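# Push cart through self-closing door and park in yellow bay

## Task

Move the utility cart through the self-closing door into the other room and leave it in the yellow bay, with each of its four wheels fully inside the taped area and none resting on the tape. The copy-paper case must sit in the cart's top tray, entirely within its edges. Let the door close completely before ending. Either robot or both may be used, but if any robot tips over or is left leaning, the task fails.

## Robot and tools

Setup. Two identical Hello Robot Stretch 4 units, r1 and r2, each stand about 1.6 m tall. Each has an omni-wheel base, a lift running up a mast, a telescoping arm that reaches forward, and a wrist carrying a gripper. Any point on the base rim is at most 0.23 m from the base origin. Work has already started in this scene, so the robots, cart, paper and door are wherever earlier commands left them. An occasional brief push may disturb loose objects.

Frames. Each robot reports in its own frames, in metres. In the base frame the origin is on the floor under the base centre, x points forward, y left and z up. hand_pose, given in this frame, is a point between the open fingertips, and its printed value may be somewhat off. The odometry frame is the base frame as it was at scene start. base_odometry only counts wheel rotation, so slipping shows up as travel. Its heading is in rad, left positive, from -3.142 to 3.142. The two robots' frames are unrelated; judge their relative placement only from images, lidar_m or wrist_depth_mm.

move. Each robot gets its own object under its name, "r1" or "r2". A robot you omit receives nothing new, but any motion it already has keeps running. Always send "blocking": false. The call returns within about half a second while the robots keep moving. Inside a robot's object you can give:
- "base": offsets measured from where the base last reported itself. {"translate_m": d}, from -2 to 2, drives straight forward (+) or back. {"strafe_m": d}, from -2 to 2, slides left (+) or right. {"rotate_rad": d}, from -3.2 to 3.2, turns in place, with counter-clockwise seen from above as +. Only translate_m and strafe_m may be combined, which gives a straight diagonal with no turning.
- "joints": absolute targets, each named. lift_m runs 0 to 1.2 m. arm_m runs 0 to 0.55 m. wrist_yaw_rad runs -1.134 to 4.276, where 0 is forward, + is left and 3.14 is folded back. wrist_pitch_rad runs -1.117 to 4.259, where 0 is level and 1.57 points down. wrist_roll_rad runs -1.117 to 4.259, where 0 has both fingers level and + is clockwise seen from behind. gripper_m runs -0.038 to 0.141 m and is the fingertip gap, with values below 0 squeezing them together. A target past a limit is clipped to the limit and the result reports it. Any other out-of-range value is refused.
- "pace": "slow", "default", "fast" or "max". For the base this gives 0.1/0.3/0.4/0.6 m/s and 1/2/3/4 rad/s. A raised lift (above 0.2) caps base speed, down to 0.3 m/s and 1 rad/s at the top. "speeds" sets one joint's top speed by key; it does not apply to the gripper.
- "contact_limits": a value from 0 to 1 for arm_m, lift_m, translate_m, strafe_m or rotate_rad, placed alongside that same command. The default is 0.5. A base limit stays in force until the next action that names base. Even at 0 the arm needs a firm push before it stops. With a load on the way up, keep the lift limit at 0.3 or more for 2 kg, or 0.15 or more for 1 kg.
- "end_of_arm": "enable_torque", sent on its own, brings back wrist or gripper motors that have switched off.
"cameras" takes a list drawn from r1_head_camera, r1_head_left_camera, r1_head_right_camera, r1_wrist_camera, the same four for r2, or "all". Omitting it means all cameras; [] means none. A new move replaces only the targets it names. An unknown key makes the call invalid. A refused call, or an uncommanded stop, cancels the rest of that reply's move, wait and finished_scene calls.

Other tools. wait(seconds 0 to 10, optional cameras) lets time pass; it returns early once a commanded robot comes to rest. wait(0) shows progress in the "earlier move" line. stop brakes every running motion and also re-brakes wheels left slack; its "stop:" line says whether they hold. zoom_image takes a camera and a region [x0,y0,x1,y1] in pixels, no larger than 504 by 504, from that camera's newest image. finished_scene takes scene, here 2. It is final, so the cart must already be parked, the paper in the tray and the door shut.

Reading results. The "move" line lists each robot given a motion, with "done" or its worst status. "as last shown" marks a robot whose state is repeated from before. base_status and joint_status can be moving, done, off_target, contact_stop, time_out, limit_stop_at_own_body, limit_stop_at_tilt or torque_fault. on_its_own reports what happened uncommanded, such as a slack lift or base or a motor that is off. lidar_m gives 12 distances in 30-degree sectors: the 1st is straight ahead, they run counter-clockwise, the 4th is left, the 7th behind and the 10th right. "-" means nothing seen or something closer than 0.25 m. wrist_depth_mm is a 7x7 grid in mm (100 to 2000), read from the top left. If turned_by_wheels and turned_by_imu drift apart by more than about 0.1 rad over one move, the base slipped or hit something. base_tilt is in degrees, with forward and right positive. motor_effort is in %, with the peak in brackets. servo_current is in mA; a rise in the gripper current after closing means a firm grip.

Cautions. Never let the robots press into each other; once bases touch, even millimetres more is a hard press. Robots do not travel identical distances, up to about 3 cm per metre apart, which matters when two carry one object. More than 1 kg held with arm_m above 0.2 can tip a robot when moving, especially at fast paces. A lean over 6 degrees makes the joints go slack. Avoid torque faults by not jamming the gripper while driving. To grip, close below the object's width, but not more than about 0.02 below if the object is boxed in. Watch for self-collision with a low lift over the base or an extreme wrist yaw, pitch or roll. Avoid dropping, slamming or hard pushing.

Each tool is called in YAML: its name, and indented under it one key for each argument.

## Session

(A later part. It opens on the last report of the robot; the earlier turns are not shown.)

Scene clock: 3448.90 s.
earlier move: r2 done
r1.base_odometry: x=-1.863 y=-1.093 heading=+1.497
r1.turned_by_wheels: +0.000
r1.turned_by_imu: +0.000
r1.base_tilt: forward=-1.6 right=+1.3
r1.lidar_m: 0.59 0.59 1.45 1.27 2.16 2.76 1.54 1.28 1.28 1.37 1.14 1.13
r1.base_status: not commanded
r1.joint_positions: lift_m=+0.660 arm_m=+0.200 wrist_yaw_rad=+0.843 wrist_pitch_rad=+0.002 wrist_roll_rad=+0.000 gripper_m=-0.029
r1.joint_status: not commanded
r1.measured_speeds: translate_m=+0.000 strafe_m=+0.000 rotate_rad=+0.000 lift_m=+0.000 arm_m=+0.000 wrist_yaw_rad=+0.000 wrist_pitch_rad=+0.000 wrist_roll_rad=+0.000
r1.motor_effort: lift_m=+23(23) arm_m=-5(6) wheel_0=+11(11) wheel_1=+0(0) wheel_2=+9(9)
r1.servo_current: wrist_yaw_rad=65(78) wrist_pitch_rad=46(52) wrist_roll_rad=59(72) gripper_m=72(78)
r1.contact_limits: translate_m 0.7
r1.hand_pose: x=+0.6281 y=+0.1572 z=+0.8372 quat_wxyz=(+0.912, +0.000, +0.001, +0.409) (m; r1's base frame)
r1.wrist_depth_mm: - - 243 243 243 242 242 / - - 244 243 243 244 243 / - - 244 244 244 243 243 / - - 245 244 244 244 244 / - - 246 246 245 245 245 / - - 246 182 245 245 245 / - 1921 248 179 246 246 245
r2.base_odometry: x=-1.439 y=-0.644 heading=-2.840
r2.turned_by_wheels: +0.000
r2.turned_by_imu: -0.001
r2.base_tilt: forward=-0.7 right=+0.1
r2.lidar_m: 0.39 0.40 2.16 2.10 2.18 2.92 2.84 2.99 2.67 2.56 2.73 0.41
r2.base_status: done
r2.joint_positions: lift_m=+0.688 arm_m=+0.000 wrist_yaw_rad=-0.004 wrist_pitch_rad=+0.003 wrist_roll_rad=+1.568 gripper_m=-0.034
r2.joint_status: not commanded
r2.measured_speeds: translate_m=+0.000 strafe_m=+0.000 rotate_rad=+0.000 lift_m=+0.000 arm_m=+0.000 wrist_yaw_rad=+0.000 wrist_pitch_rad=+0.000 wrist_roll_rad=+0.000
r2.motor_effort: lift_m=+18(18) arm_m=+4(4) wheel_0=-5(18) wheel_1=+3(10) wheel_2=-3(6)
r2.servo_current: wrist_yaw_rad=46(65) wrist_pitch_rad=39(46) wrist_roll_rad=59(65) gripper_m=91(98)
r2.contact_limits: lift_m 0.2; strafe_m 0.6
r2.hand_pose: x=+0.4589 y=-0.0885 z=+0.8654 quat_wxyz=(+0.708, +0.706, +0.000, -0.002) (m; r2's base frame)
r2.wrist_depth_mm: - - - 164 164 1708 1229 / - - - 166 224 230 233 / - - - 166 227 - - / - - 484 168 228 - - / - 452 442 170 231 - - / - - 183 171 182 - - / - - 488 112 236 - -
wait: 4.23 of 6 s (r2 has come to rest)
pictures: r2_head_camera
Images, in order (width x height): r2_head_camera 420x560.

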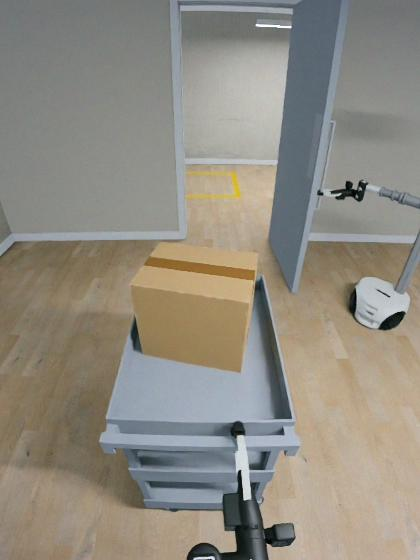

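move:
  blocking: false
  r2: {"base": {"strafe_m": 0.18, "translate_m": 0.02}, "pace": "slow", "contact_limits": {"translate_m": 0.6}}
  cameras: []

wait:
  seconds: 6
  cameras: []

move:
  blocking: false
  r2: {"base": {"strafe_m": -0.04, "translate_m": 0.2}, "pace": "slow", "contact_limits": {"translate_m": 0.6}}
  cameras: ["r2_head_camera"]

wait:
  seconds: 5
  cameras: ["r2_head_camera"]

Scene clock: 3457.90 s.
move: r2 moving
r1.base_odometry: x=-1.863 y=-1.093 heading=+1.497
r1.turned_by_wheels: +0.000
r1.turned_by_imu: +0.000
r1.base_tilt: forward=-1.6 right=+1.3
r1.lidar_m: 0.56 0.58 1.42 1.28 4.64 2.78 1.56 1.30 1.29 1.36 1.13 1.12
r1.base_status: not commanded
r1.joint_positions: lift_m=+0.660 arm_m=+0.200 wrist_yaw_rad=+0.843 wrist_pitch_rad=+0.002 wrist_roll_rad=+0.000 gripper_m=-0.029
r1.joint_status: not commanded
r1.measured_speeds: translate_m=+0.000 strafe_m=+0.000 rotate_rad=+0.000 lift_m=+0.000 arm_m=+0.000 wrist_yaw_rad=+0.000 wrist_pitch_rad=+0.000 wrist_roll_rad=+0.000
r1.motor_effort: lift_m=+23(23) arm_m=-5(5) wheel_0=+10(11) wheel_1=+0(0) wheel_2=+9(9)
r1.servo_current: wrist_yaw_rad=59(65) wrist_pitch_rad=46(46) wrist_roll_rad=52(59) gripper_m=72(78)
r1.contact_limits: translate_m 0.7
r1.hand_pose: x=+0.6281 y=+0.1572 z=+0.8372 quat_wxyz=(+0.912, +0.000, +0.001, +0.409) (m; r1's base frame)
r1.wrist_depth_mm: - - 244 243 242 242 242 / - - 244 243 243 243 243 / - - 244 244 244 244 243 / - - 245 244 244 244 243 / - - 246 245 245 245 245 / - - 247 182 246 246 245 / - 1921 246 179 246 245 245
r2.base_odometry: x=-1.436 y=-0.657 heading=-2.841
r2.turned_by_wheels: -0.001
r2.turned_by_imu: -0.001
r2.base_tilt: forward=-0.6 right=+0.1
r2.lidar_m: 0.38 0.41 2.16 2.08 2.21 2.92 2.84 2.98 2.67 2.58 2.77 0.42
r2.base_status: translate_m moving; strafe_m moving
r2.joint_positions: lift_m=+0.688 arm_m=+0.000 wrist_yaw_rad=-0.004 wrist_pitch_rad=+0.003 wrist_roll_rad=+1.568 gripper_m=-0.034
r2.joint_status: not commanded
r2.measured_speeds: translate_m=+0.005 strafe_m=+0.053 rotate_rad=+0.003 lift_m=+0.000 arm_m=+0.000 wrist_yaw_rad=+0.000 wrist_pitch_rad=+0.000 wrist_roll_rad=+0.000
r2.motor_effort: lift_m=+18(18) arm_m=+4(4) wheel_0=-12(14) wheel_1=+7(7) wheel_2=-8(9)
r2.servo_current: wrist_yaw_rad=39(59) wrist_pitch_rad=39(46) wrist_roll_rad=52(59) gripper_m=91(91)
r2.contact_limits: lift_m 0.2; translate_m 0.6
r2.hand_pose: x=+0.4589 y=-0.0885 z=+0.8654 quat_wxyz=(+0.708, +0.706, +0.000, -0.002) (m; r2's base frame)
r2.wrist_depth_mm: - - - 163 163 1661 1229 / - - - 164 224 230 238 / - - - 166 226 - - / - - 477 168 229 - - / - 452 445 170 231 - - / - - 183 172 182 - - / - - 492 112 237 - -
pictures: none
No camera images: "cameras" was empty.

Scene clock: 3460.40 s.
earlier move: r2 done
r1.base_odometry: x=-1.863 y=-1.093 heading=+1.497
r1.turned_by_wheels: +0.000
r1.turned_by_imu: +0.000
r1.base_tilt: forward=-1.6 right=+1.2
r1.lidar_m: 0.59 0.61 1.45 1.32 4.63 2.78 1.52 1.28 1.28 1.36 1.15 1.12
r1.base_status: not commanded
r1.joint_positions: lift_m=+0.660 arm_m=+0.200 wrist_yaw_rad=+0.843 wrist_pitch_rad=+0.002 wrist_roll_rad=+0.000 gripper_m=-0.029
r1.joint_status: not commanded
r1.measured_speeds: translate_m=+0.000 strafe_m=+0.000 rotate_rad=+0.000 lift_m=+0.000 arm_m=+0.000 wrist_yaw_rad=+0.000 wrist_pitch_rad=+0.000 wrist_roll_rad=+0.000
r1.motor_effort: lift_m=+23(23) arm_m=-5(5) wheel_0=+10(11) wheel_1=+0(0) wheel_2=+9(9)
r1.servo_current: wrist_yaw_rad=52(65) wrist_pitch_rad=46(52) wrist_roll_rad=46(65) gripper_m=72(78)
r1.contact_limits: translate_m 0.7
r1.hand_pose: x=+0.6281 y=+0.1572 z=+0.8372 quat_wxyz=(+0.912, +0.000, +0.001, +0.409) (m; r1's base frame)
r1.wrist_depth_mm: - - 243 243 243 242 242 / - - 244 244 243 243 242 / - - 245 244 244 243 243 / - - 245 244 244 243 245 / - - 246 245 245 245 245 / - - 245 183 246 246 246 / - 1921 247 179 247 246 246
r2.base_odometry: x=-1.405 y=-0.821 heading=-2.840
r2.turned_by_wheels: +0.000
r2.turned_by_imu: +0.000
r2.base_tilt: forward=-0.7 right=+0.0
r2.lidar_m: 0.41 0.45 1.99 1.94 2.01 2.92 2.84 3.01 2.83 2.74 2.11 0.39
r2.base_status: done
r2.joint_positions: lift_m=+0.688 arm_m=+0.000 wrist_yaw_rad=-0.004 wrist_pitch_rad=+0.003 wrist_roll_rad=+1.568 gripper_m=-0.034
r2.joint_status: not commanded
r2.measured_speeds: translate_m=+0.000 strafe_m=+0.000 rotate_rad=+0.000 lift_m=+0.000 arm_m=+0.000 wrist_yaw_rad=+0.000 wrist_pitch_rad=+0.000 wrist_roll_rad=+0.000
r2.motor_effort: lift_m=+17(18) arm_m=+4(4) wheel_0=-5(14) wheel_1=+3(9) wheel_2=-7(10)
r2.servo_current: wrist_yaw_rad=33(65) wrist_pitch_rad=39(52) wrist_roll_rad=52(65) gripper_m=85(104)
r2.contact_limits: lift_m 0.2; translate_m 0.6
r2.hand_pose: x=+0.4589 y=-0.0886 z=+0.8654 quat_wxyz=(+0.708, +0.706, +0.000, -0.002) (m; r2's base frame)
r2.wrist_depth_mm: - - - 137 137 1464 1182 / - - - 143 200 204 205 / - - 488 148 208 - - / - 442 430 154 217 - - / - - 473 163 227 - - / - - 185 169 180 750 - / - - 564 112 248 1661 -
wait: 2.50 of 6 s (r2 has come to rest)
pictures: none
No camera images: "cameras" was empty.

Scene clock: 3460.90 s.
move: r2 moving
r1.base_odometry: x=-1.863 y=-1.093 heading=+1.497
r1.turned_by_wheels: +0.000
r1.turned_by_imu: +0.000
r1.base_tilt: forward=-1.6 right=+1.3
r1.lidar_m: 0.58 0.58 1.43 1.33 4.62 2.77 1.50 1.29 1.30 1.37 1.15 1.13
r1.base_status: not commanded
r1.joint_positions: lift_m=+0.660 arm_m=+0.200 wrist_yaw_rad=+0.843 wrist_pitch_rad=+0.002 wrist_roll_rad=+0.000 gripper_m=-0.029
r1.joint_status: not commanded
r1.measured_speeds: translate_m=+0.000 strafe_m=+0.000 rotate_rad=+0.000 lift_m=+0.000 arm_m=+0.000 wrist_yaw_rad=+0.000 wrist_pitch_rad=+0.000 wrist_roll_rad=+0.000
r1.motor_effort: lift_m=+23(23) arm_m=-5(5) wheel_0=+11(11) wheel_1=+0(0) wheel_2=+9(9)
r1.servo_current: wrist_yaw_rad=65(65) wrist_pitch_rad=46(46) wrist_roll_rad=52(65) gripper_m=72(78)
r1.contact_limits: translate_m 0.7
r1.hand_pose: x=+0.6281 y=+0.1572 z=+0.8372 quat_wxyz=(+0.912, +0.000, +0.001, +0.409) (m; r1's base frame)
r1.wrist_depth_mm: - - 244 244 243 242 242 / - - 244 243 243 243 243 / - - 245 243 244 244 243 / - - 245 245 244 244 244 / - - 246 245 245 244 244 / - - 246 182 245 245 245 / - 1921 247 179 246 246 246
r2.base_odometry: x=-1.417 y=-0.823 heading=-2.840
r2.turned_by_wheels: +0.000
r2.turned_by_imu: +0.000
r2.base_tilt: forward=-0.7 right=+0.0
r2.lidar_m: 0.39 0.46 2.01 1.94 1.97 2.93 2.87 3.01 2.82 2.76 2.08 0.38
r2.base_status: translate_m moving; strafe_m moving
r2.joint_positions: lift_m=+0.688 arm_m=+0.000 wrist_yaw_rad=-0.004 wrist_pitch_rad=+0.003 wrist_roll_rad=+1.568 gripper_m=-0.034
r2.joint_status: not commanded
r2.measured_speeds: translate_m=+0.049 strafe_m=-0.010 rotate_rad=+0.000 lift_m=+0.000 arm_m=+0.000 wrist_yaw_rad=+0.000 wrist_pitch_rad=+0.000 wrist_roll_rad=+0.000
r2.motor_effort: lift_m=+17(18) arm_m=+4(4) wheel_0=+10(10) wheel_1=+7(7) wheel_2=-18(18)
r2.servo_current: wrist_yaw_rad=52(65) wrist_pitch_rad=39(46) wrist_roll_rad=39(52) gripper_m=91(91)
r2.contact_limits: lift_m 0.2; translate_m 0.6
r2.hand_pose: x=+0.4589 y=-0.0886 z=+0.8654 quat_wxyz=(+0.708, +0.706, +0.000, -0.002) (m; r2's base frame)
r2.wrist_depth_mm: - - - 137 135 1397 1182 / - - - 143 200 204 205 / - - 500 148 208 - - / - 442 427 154 216 - - / - - 466 161 227 - - / - - 184 169 181 741 - / - - 554 112 246 1661 -
pictures: r2_head_camera
Images, in order (width x height): r2_head_camera 420x560.

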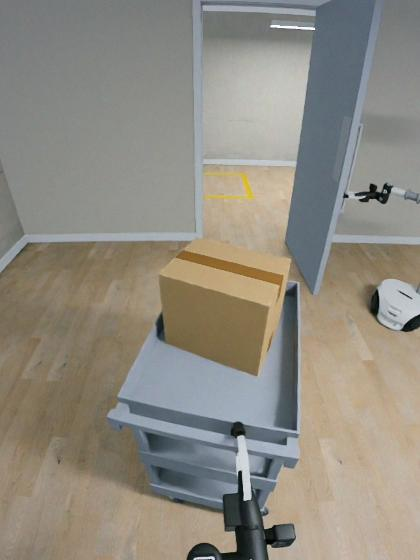

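Scene clock: 3463.70 s.
earlier move: r2 done
r1.base_odometry: x=-1.863 y=-1.093 heading=+1.497
r1.turned_by_wheels: +0.000
r1.turned_by_imu: +0.000
r1.base_tilt: forward=-1.6 right=+1.2
r1.lidar_m: 0.58 0.60 1.30 1.38 4.62 2.78 1.53 1.30 1.28 1.33 1.14 1.13
r1.base_status: not commanded
r1.joint_positions: lift_m=+0.660 arm_m=+0.200 wrist_yaw_rad=+0.843 wrist_pitch_rad=+0.002 wrist_roll_rad=+0.000 gripper_m=-0.029
r1.joint_status: not commanded
r1.measured_speeds: translate_m=+0.000 strafe_m=+0.000 rotate_rad=+0.000 lift_m=+0.000 arm_m=+0.000 wrist_yaw_rad=+0.000 wrist_pitch_rad=+0.000 wrist_roll_rad=+0.000
r1.motor_effort: lift_m=+23(23) arm_m=-5(5) wheel_0=+11(11) wheel_1=+0(1) wheel_2=+9(9)
r1.servo_current: wrist_yaw_rad=59(65) wrist_pitch_rad=39(52) wrist_roll_rad=39(72) gripper_m=72(78)
r1.contact_limits: translate_m 0.7
r1.hand_pose: x=+0.6281 y=+0.1572 z=+0.8372 quat_wxyz=(+0.912, +0.000, +0.001, +0.409) (m; r1's base frame)
r1.wrist_depth_mm: - - 243 244 243 242 242 / - - 244 243 243 243 243 / - - 244 244 244 243 244 / 1308 - 245 245 244 244 244 / - - 246 245 246 245 245 / - - 246 182 246 245 245 / - 1430 247 179 247 245 245
r2.base_odometry: x=-1.607 y=-0.843 heading=-2.839
r2.turned_by_wheels: +0.001
r2.turned_by_imu: +0.002
r2.base_tilt: forward=-0.7 right=+0.1
r2.lidar_m: 0.38 0.40 2.04 1.95 2.09 2.96 3.06 3.24 2.80 2.72 1.89 0.38
r2.base_status: done
r2.joint_positions: lift_m=+0.688 arm_m=+0.000 wrist_yaw_rad=+0.003 wrist_pitch_rad=+0.003 wrist_roll_rad=+1.568 gripper_m=-0.034
r2.joint_status: not commanded
r2.measured_speeds: translate_m=+0.000 strafe_m=+0.000 rotate_rad=+0.000 lift_m=+0.000 arm_m=+0.000 wrist_yaw_rad=+0.000 wrist_pitch_rad=+0.000 wrist_roll_rad=+0.000
r2.motor_effort: lift_m=+17(18) arm_m=+4(4) wheel_0=+11(14) wheel_1=+5(8) wheel_2=-4(18)
r2.servo_current: wrist_yaw_rad=46(65) wrist_pitch_rad=39(46) wrist_roll_rad=52(65) gripper_m=91(98)
r2.contact_limits: lift_m 0.2; translate_m 0.6
r2.hand_pose: x=+0.4595 y=-0.0865 z=+0.8654 quat_wxyz=(+0.708, +0.706, +0.002, +0.000) (m; r2's base frame)
r2.wrist_depth_mm: - - - 159 159 1618 1229 / - - - 162 217 227 228 / - - - 163 224 - - / - - 462 166 228 - - / - 452 439 169 229 - - / - - 186 171 180 - - / - - 492 112 236 - -
wait: 2.80 of 5 s (r2 has come to rest)
pictures: r2_head_camera
Images, in order (width x height): r2_head_camera 420x560.

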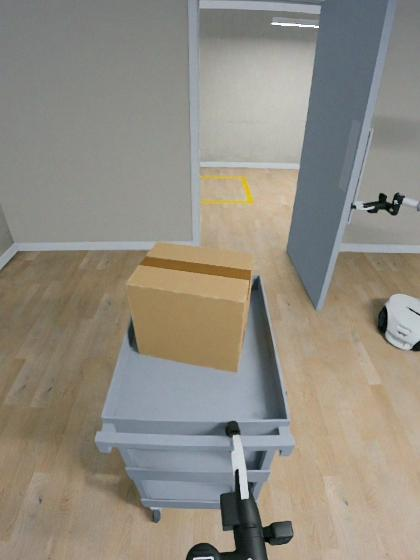

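move:
  blocking: false
  r2: {"joints": {"gripper_m": 0.11}}
  cameras: []

wait:
  seconds: 3
  cameras: []

move:
  blocking: false
  r2: {"base": {"translate_m": -0.13}, "pace": "slow", "contact_limits": {"translate_m": 0.3}}
  cameras: []

wait:
  seconds: 4
  cameras: ["r2_head_camera"]

Scene clock: 3587.10 s.
move: r2 moving
r1.base_odometry: x=-1.863 y=-1.093 heading=+1.497
r1.turned_by_wheels: +0.000
r1.turned_by_imu: +0.000
r1.base_tilt: forward=-1.6 right=+1.3
r1.lidar_m: 0.59 0.58 1.30 1.43 4.60 2.79 1.53 1.27 1.31 1.37 1.14 1.14
r1.base_status: not commanded
r1.joint_positions: lift_m=+0.660 arm_m=+0.200 wrist_yaw_rad=+0.843 wrist_pitch_rad=+0.002 wrist_roll_rad=+0.000 gripper_m=-0.029
r1.joint_status: not commanded
r1.measured_speeds: translate_m=+0.000 strafe_m=+0.000 rotate_rad=+0.000 lift_m=+0.000 arm_m=+0.000 wrist_yaw_rad=+0.000 wrist_pitch_rad=+0.000 wrist_roll_rad=+0.000
r1.motor_effort: lift_m=+23(23) arm_m=-5(6) wheel_0=+11(11) wheel_1=+0(0) wheel_2=+9(9)
r1.servo_current: wrist_yaw_rad=52(59) wrist_pitch_rad=39(46) wrist_roll_rad=46(59) gripper_m=72(78)
r1.contact_limits: translate_m 0.7
r1.hand_pose: x=+0.6281 y=+0.1572 z=+0.8372 quat_wxyz=(+0.912, +0.000, +0.001, +0.409) (m; r1's base frame)
r1.wrist_depth_mm: - - 244 243 243 243 242 / - - 244 243 244 243 242 / - - 245 244 244 244 243 / 1308 - 245 245 245 244 244 / - - 246 244 245 245 245 / - - 246 182 246 245 244 / - 1430 247 179 246 245 246
r2.base_odometry: x=-1.607 y=-0.843 heading=-2.840
r2.turned_by_wheels: +0.000
r2.turned_by_imu: +0.000
r2.base_tilt: forward=-0.7 right=+0.0
r2.lidar_m: 0.38 0.41 2.05 1.98 2.08 2.99 3.05 3.22 2.83 2.72 1.87 0.43
r2.base_status: not commanded
r2.joint_positions: lift_m=+0.688 arm_m=+0.000 wrist_yaw_rad=+0.003 wrist_pitch_rad=+0.003 wrist_roll_rad=+1.568 gripper_m=-0.009
r2.joint_status: gripper_m moving
r2.measured_speeds: translate_m=+0.000 strafe_m=+0.000 rotate_rad=+0.000 lift_m=+0.000 arm_m=+0.000 wrist_yaw_rad=+0.000 wrist_pitch_rad=+0.000 wrist_roll_rad=+0.000
r2.motor_effort: lift_m=+18(18) arm_m=+4(4) wheel_0=+9(10) wheel_1=+5(5) wheel_2=-4(4)
r2.servo_current: wrist_yaw_rad=46(46) wrist_pitch_rad=39(52) wrist_roll_rad=52(52) gripper_m=117(124)
r2.contact_limits: lift_m 0.2; translate_m 0.6
r2.hand_pose: x=+0.4595 y=-0.0865 z=+0.8654 quat_wxyz=(+0.708, +0.706, +0.002, +0.000) (m; r2's base frame)
r2.wrist_depth_mm: - - - 164 163 1618 1229 / - - - 166 213 231 230 / - - - 167 228 - - / - - 480 170 230 - - / - 459 449 172 233 - - / - - 188 174 185 - - / - - - 112 240 - -
pictures: none
No camera images: "cameras" was empty.

Scene clock: 3588.73 s.
earlier move: r2 done
r1.base_odometry: x=-1.863 y=-1.093 heading=+1.497
r1.turned_by_wheels: +0.000
r1.turned_by_imu: +0.000
r1.base_tilt: forward=-1.6 right=+1.3
r1.lidar_m: 0.59 0.61 1.31 1.38 4.64 2.82 1.51 1.30 1.29 1.33 1.13 1.14
r1.base_status: not commanded
r1.joint_positions: lift_m=+0.660 arm_m=+0.200 wrist_yaw_rad=+0.843 wrist_pitch_rad=+0.002 wrist_roll_rad=+0.000 gripper_m=-0.029
r1.joint_status: not commanded
r1.measured_speeds: translate_m=+0.000 strafe_m=+0.000 rotate_rad=+0.000 lift_m=+0.000 arm_m=+0.000 wrist_yaw_rad=+0.000 wrist_pitch_rad=+0.000 wrist_roll_rad=+0.000
r1.motor_effort: lift_m=+23(23) arm_m=-5(6) wheel_0=+11(11) wheel_1=+0(1) wheel_2=+9(9)
r1.servo_current: wrist_yaw_rad=59(59) wrist_pitch_rad=39(52) wrist_roll_rad=46(65) gripper_m=72(78)
r1.contact_limits: translate_m 0.7
r1.hand_pose: x=+0.6281 y=+0.1572 z=+0.8372 quat_wxyz=(+0.912, +0.000, +0.001, +0.409) (m; r1's base frame)
r1.wrist_depth_mm: - - 243 242 243 242 242 / - - 244 244 243 243 243 / - - 245 243 243 244 243 / 1336 - 245 245 244 244 244 / - - 246 245 245 244 244 / 1281 - 247 182 245 245 245 / - 1397 248 179 246 246 245
r2.base_odometry: x=-1.607 y=-0.843 heading=-2.840
r2.turned_by_wheels: +0.000
r2.turned_by_imu: +0.000
r2.base_tilt: forward=-0.7 right=+0.1
r2.lidar_m: 0.38 0.44 2.02 1.97 2.08 2.96 3.06 3.21 2.81 2.70 1.91 0.42
r2.base_status: not commanded
r2.joint_positions: lift_m=+0.688 arm_m=+0.000 wrist_yaw_rad=+0.003 wrist_pitch_rad=+0.003 wrist_roll_rad=+1.568 gripper_m=+0.110
r2.joint_status: all done
r2.measured_speeds: translate_m=+0.000 strafe_m=+0.000 rotate_rad=+0.000 lift_m=+0.000 arm_m=+0.000 wrist_yaw_rad=+0.000 wrist_pitch_rad=+0.000 wrist_roll_rad=+0.000
r2.motor_effort: lift_m=+17(18) arm_m=+4(4) wheel_0=+7(10) wheel_1=+4(5) wheel_2=-4(4)
r2.servo_current: wrist_yaw_rad=46(59) wrist_pitch_rad=39(52) wrist_roll_rad=59(65) gripper_m=46(130)
r2.contact_limits: lift_m 0.2; translate_m 0.6
r2.hand_pose: x=+0.4595 y=-0.0865 z=+0.8654 quat_wxyz=(+0.708, +0.706, +0.002, +0.000) (m; r2's base frame)
r2.wrist_depth_mm: - - - 176 - 1618 1205 / - - - 178 237 244 246 / - - - 180 239 - - / - - 504 182 242 - - / - 462 455 184 245 - - / - - 196 185 195 - - / - - 159 112 249 - -
wait: 1.63 of 3 s (r2 has come to rest)
pictures: none
No camera images: "cameras" was empty.

Scene clock: 3589.23 s.
move: r2 moving
r1.base_odometry: x=-1.863 y=-1.093 heading=+1.497
r1.turned_by_wheels: +0.000
r1.turned_by_imu: +0.000
r1.base_tilt: forward=-1.6 right=+1.2
r1.lidar_m: 0.57 0.60 1.32 1.40 4.64 2.78 1.52 1.28 1.30 1.35 1.13 1.13
r1.base_status: not commanded
r1.joint_positions: lift_m=+0.660 arm_m=+0.200 wrist_yaw_rad=+0.843 wrist_pitch_rad=+0.002 wrist_roll_rad=+0.000 gripper_m=-0.029
r1.joint_status: not commanded
r1.measured_speeds: translate_m=+0.000 strafe_m=+0.000 rotate_rad=+0.000 lift_m=+0.000 arm_m=+0.000 wrist_yaw_rad=+0.000 wrist_pitch_rad=+0.000 wrist_roll_rad=+0.000
r1.motor_effort: lift_m=+23(23) arm_m=-5(5) wheel_0=+11(11) wheel_1=+0(0) wheel_2=+9(9)
r1.servo_current: wrist_yaw_rad=39(65) wrist_pitch_rad=39(46) wrist_roll_rad=59(59) gripper_m=72(78)
r1.contact_limits: translate_m 0.7
r1.hand_pose: x=+0.6281 y=+0.1572 z=+0.8372 quat_wxyz=(+0.912, +0.000, +0.001, +0.409) (m; r1's base frame)
r1.wrist_depth_mm: - - 243 243 243 241 242 / - - 244 244 243 243 243 / - - 245 244 244 243 243 / 1366 - 245 244 245 243 244 / - - 246 245 246 245 244 / 1255 - 247 182 246 244 245 / - 1397 248 179 246 245 246
r2.base_odometry: x=-1.596 y=-0.839 heading=-2.840
r2.turned_by_wheels: +0.000
r2.turned_by_imu: +0.000
r2.base_tilt: forward=-0.7 right=+0.1
r2.lidar_m: 0.41 0.40 2.06 1.96 2.06 2.95 3.07 3.21 2.77 2.73 1.90 0.41
r2.base_status: translate_m moving
r2.joint_positions: lift_m=+0.688 arm_m=+0.000 wrist_yaw_rad=+0.002 wrist_pitch_rad=+0.002 wrist_roll_rad=+1.568 gripper_m=+0.110
r2.joint_status: not commanded
r2.measured_speeds: translate_m=-0.046 strafe_m=+0.000 rotate_rad=+0.001 lift_m=+0.000 arm_m=+0.000 wrist_yaw_rad=+0.000 wrist_pitch_rad=+0.000 wrist_roll_rad=+0.000
r2.motor_effort: lift_m=+17(18) arm_m=+4(4) wheel_0=-6(8) wheel_1=-5(7) wheel_2=+9(12)
r2.servo_current: wrist_yaw_rad=39(59) wrist_pitch_rad=39(39) wrist_roll_rad=52(59) gripper_m=52(59)
r2.contact_limits: lift_m 0.2; translate_m 0.3
r2.hand_pose: x=+0.4595 y=-0.0867 z=+0.8657 quat_wxyz=(+0.708, +0.706, +0.002, +0.000) (m; r2's base frame)
r2.wrist_depth_mm: - - - - - 1661 1229 / - - - 187 193 1576 1160 / - - - 190 250 255 - / - - 517 191 252 - - / - - 455 193 254 - - / - - 204 195 204 - - / - - 521 112 259 715 -
pictures: none
No camera images: "cameras" was empty.

Scene clock: 3591.33 s.
earlier move: r2 done
r1.base_odometry: x=-1.863 y=-1.093 heading=+1.497
r1.turned_by_wheels: +0.000
r1.turned_by_imu: +0.000
r1.base_tilt: forward=-1.6 right=+1.3
r1.lidar_m: 0.58 0.58 1.32 1.39 4.64 2.77 1.55 1.27 1.30 1.34 1.14 1.13
r1.base_status: not commanded
r1.joint_positions: lift_m=+0.660 arm_m=+0.200 wrist_yaw_rad=+0.843 wrist_pitch_rad=+0.002 wrist_roll_rad=+0.000 gripper_m=-0.029
r1.joint_status: not commanded
r1.measured_speeds: translate_m=+0.000 strafe_m=+0.000 rotate_rad=+0.000 lift_m=+0.000 arm_m=+0.000 wrist_yaw_rad=+0.000 wrist_pitch_rad=+0.000 wrist_roll_rad=+0.000
r1.motor_effort: lift_m=+23(23) arm_m=-5(5) wheel_0=+11(11) wheel_1=+0(0) wheel_2=+9(9)
r1.servo_current: wrist_yaw_rad=52(72) wrist_pitch_rad=46(46) wrist_roll_rad=26(72) gripper_m=72(78)
r1.contact_limits: translate_m 0.7
r1.hand_pose: x=+0.6281 y=+0.1572 z=+0.8372 quat_wxyz=(+0.912, +0.000, +0.001, +0.409) (m; r1's base frame)
r1.wrist_depth_mm: - - 243 242 242 242 242 / - - 244 244 243 243 243 / - - 245 244 244 243 243 / 1336 - 245 244 245 244 243 / - - 245 246 245 244 244 / 1281 - 245 182 246 245 245 / - 1430 247 178 247 246 246
r2.base_odometry: x=-1.483 y=-0.804 heading=-2.840
r2.turned_by_wheels: +0.000
r2.turned_by_imu: +0.000
r2.base_tilt: forward=-0.7 right=+0.1
r2.lidar_m: 0.52 0.55 2.03 1.97 2.07 2.96 2.94 3.09 2.79 2.71 2.00 0.53
r2.base_status: done
r2.joint_positions: lift_m=+0.688 arm_m=+0.000 wrist_yaw_rad=+0.002 wrist_pitch_rad=+0.002 wrist_roll_rad=+1.568 gripper_m=+0.110
r2.joint_status: not commanded
r2.measured_speeds: translate_m=+0.000 strafe_m=+0.000 rotate_rad=+0.000 lift_m=+0.000 arm_m=+0.000 wrist_yaw_rad=+0.000 wrist_pitch_rad=+0.000 wrist_roll_rad=+0.000
r2.motor_effort: lift_m=+17(18) arm_m=+4(4) wheel_0=-4(8) wheel_1=-5(8) wheel_2=+6(12)
r2.servo_current: wrist_yaw_rad=46(59) wrist_pitch_rad=39(52) wrist_roll_rad=59(59) gripper_m=52(59)
r2.contact_limits: lift_m 0.2; translate_m 0.3
r2.hand_pose: x=+0.4595 y=-0.0867 z=+0.8657 quat_wxyz=(+0.708, +0.706, +0.002, +0.000) (m; r2's base frame)
r2.wrist_depth_mm: - - - - - 1618 1229 / - - - - - 1756 1229 / - - - 309 370 370 373 / - - 627 373 991 - - / - - 591 377 375 - - / - - 202 377 196 - - / - - 654 112 - 798 -
wait: 2.10 of 4 s (r2 has come to rest)
pictures: r2_head_camera
Images, in order (width x height): r2_head_camera 420x560.

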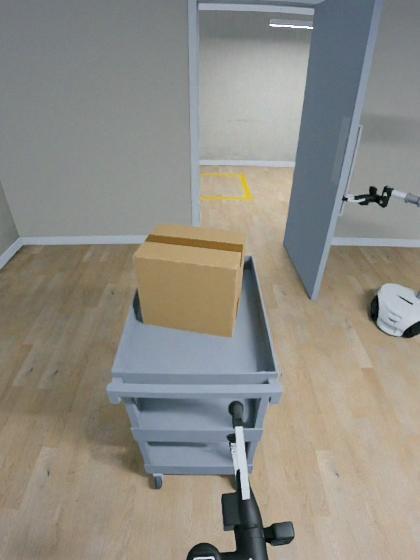

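move:
  blocking: false
  cameras: ["r2_head_camera", "r2_wrist_camera", "r1_head_camera"]

Scene clock: 3613.27 s.
r1.base_odometry: x=-1.863 y=-1.093 heading=+1.497
r1.turned_by_wheels: +0.000
r1.turned_by_imu: +0.000
r1.base_tilt: forward=-1.6 right=+1.2
r1.lidar_m: 0.60 0.61 1.31 1.42 4.61 2.75 1.53 1.28 1.29 1.35 1.14 1.14
r1.base_status: not commanded
r1.joint_positions: lift_m=+0.660 arm_m=+0.200 wrist_yaw_rad=+0.843 wrist_pitch_rad=+0.002 wrist_roll_rad=+0.000 gripper_m=-0.029
r1.joint_status: not commanded
r1.measured_speeds: translate_m=+0.000 strafe_m=+0.000 rotate_rad=+0.000 lift_m=+0.000 arm_m=+0.000 wrist_yaw_rad=+0.000 wrist_pitch_rad=+0.000 wrist_roll_rad=+0.000
r1.motor_effort: lift_m=+23(23) arm_m=-5(5) wheel_0=+11(11) wheel_1=+0(0) wheel_2=+9(9)
r1.servo_current: wrist_yaw_rad=46(72) wrist_pitch_rad=33(46) wrist_roll_rad=46(72) gripper_m=72(78)
r1.contact_limits: translate_m 0.7
r1.hand_pose: x=+0.6281 y=+0.1572 z=+0.8372 quat_wxyz=(+0.912, +0.000, +0.001, +0.409) (m; r1's base frame)
r1.wrist_depth_mm: - - 243 243 243 241 242 / - - 244 243 243 243 243 / - - 245 243 243 243 244 / 1336 - 246 245 244 244 244 / - - 246 245 246 245 245 / 1281 - 246 182 245 245 245 / - 1430 246 179 246 245 246
r2.base_odometry: x=-1.483 y=-0.804 heading=-2.840
r2.turned_by_wheels: +0.000
r2.turned_by_imu: +0.000
r2.base_tilt: forward=-0.7 right=+0.1
r2.lidar_m: 0.50 0.56 2.02 1.98 2.03 2.94 2.94 3.09 2.80 2.72 1.99 0.54
r2.base_status: done
r2.joint_positions: lift_m=+0.688 arm_m=+0.000 wrist_yaw_rad=+0.002 wrist_pitch_rad=+0.002 wrist_roll_rad=+1.568 gripper_m=+0.110
r2.joint_status: not commanded
r2.measured_speeds: translate_m=+0.000 strafe_m=+0.000 rotate_rad=+0.000 lift_m=+0.000 arm_m=+0.000 wrist_yaw_rad=+0.000 wrist_pitch_rad=+0.000 wrist_roll_rad=+0.000
r2.motor_effort: lift_m=+17(18) arm_m=+4(4) wheel_0=-4(8) wheel_1=-5(8) wheel_2=+6(12)
r2.servo_current: wrist_yaw_rad=39(59) wrist_pitch_rad=46(52) wrist_roll_rad=46(59) gripper_m=52(59)
r2.contact_limits: lift_m 0.2; translate_m 0.3
r2.hand_pose: x=+0.4595 y=-0.0867 z=+0.8657 quat_wxyz=(+0.708, +0.706, +0.002, +0.000) (m; r2's base frame)
r2.wrist_depth_mm: - - - - - 1661 1229 / - - - - - 1808 1205 / - - - 307 373 375 373 / - - 634 375 991 - - / - - 591 377 375 - - / - - 203 377 196 - - / - - 654 112 - 798 -
pictures: r1_head_camera, r2_head_camera, r2_wrist_camera
Images, in order (width x height): r1_head_camera 420x560, r2_head_camera 420x560, r2_wrist_camera 616x392.

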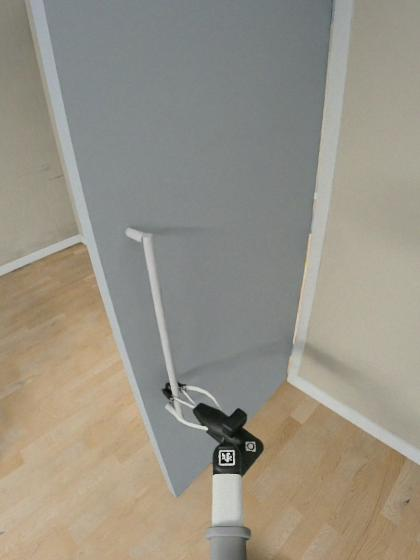

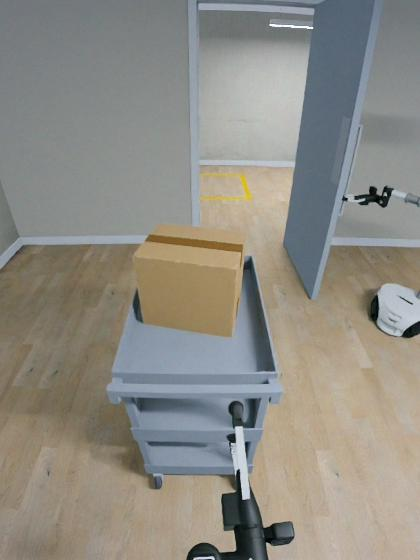

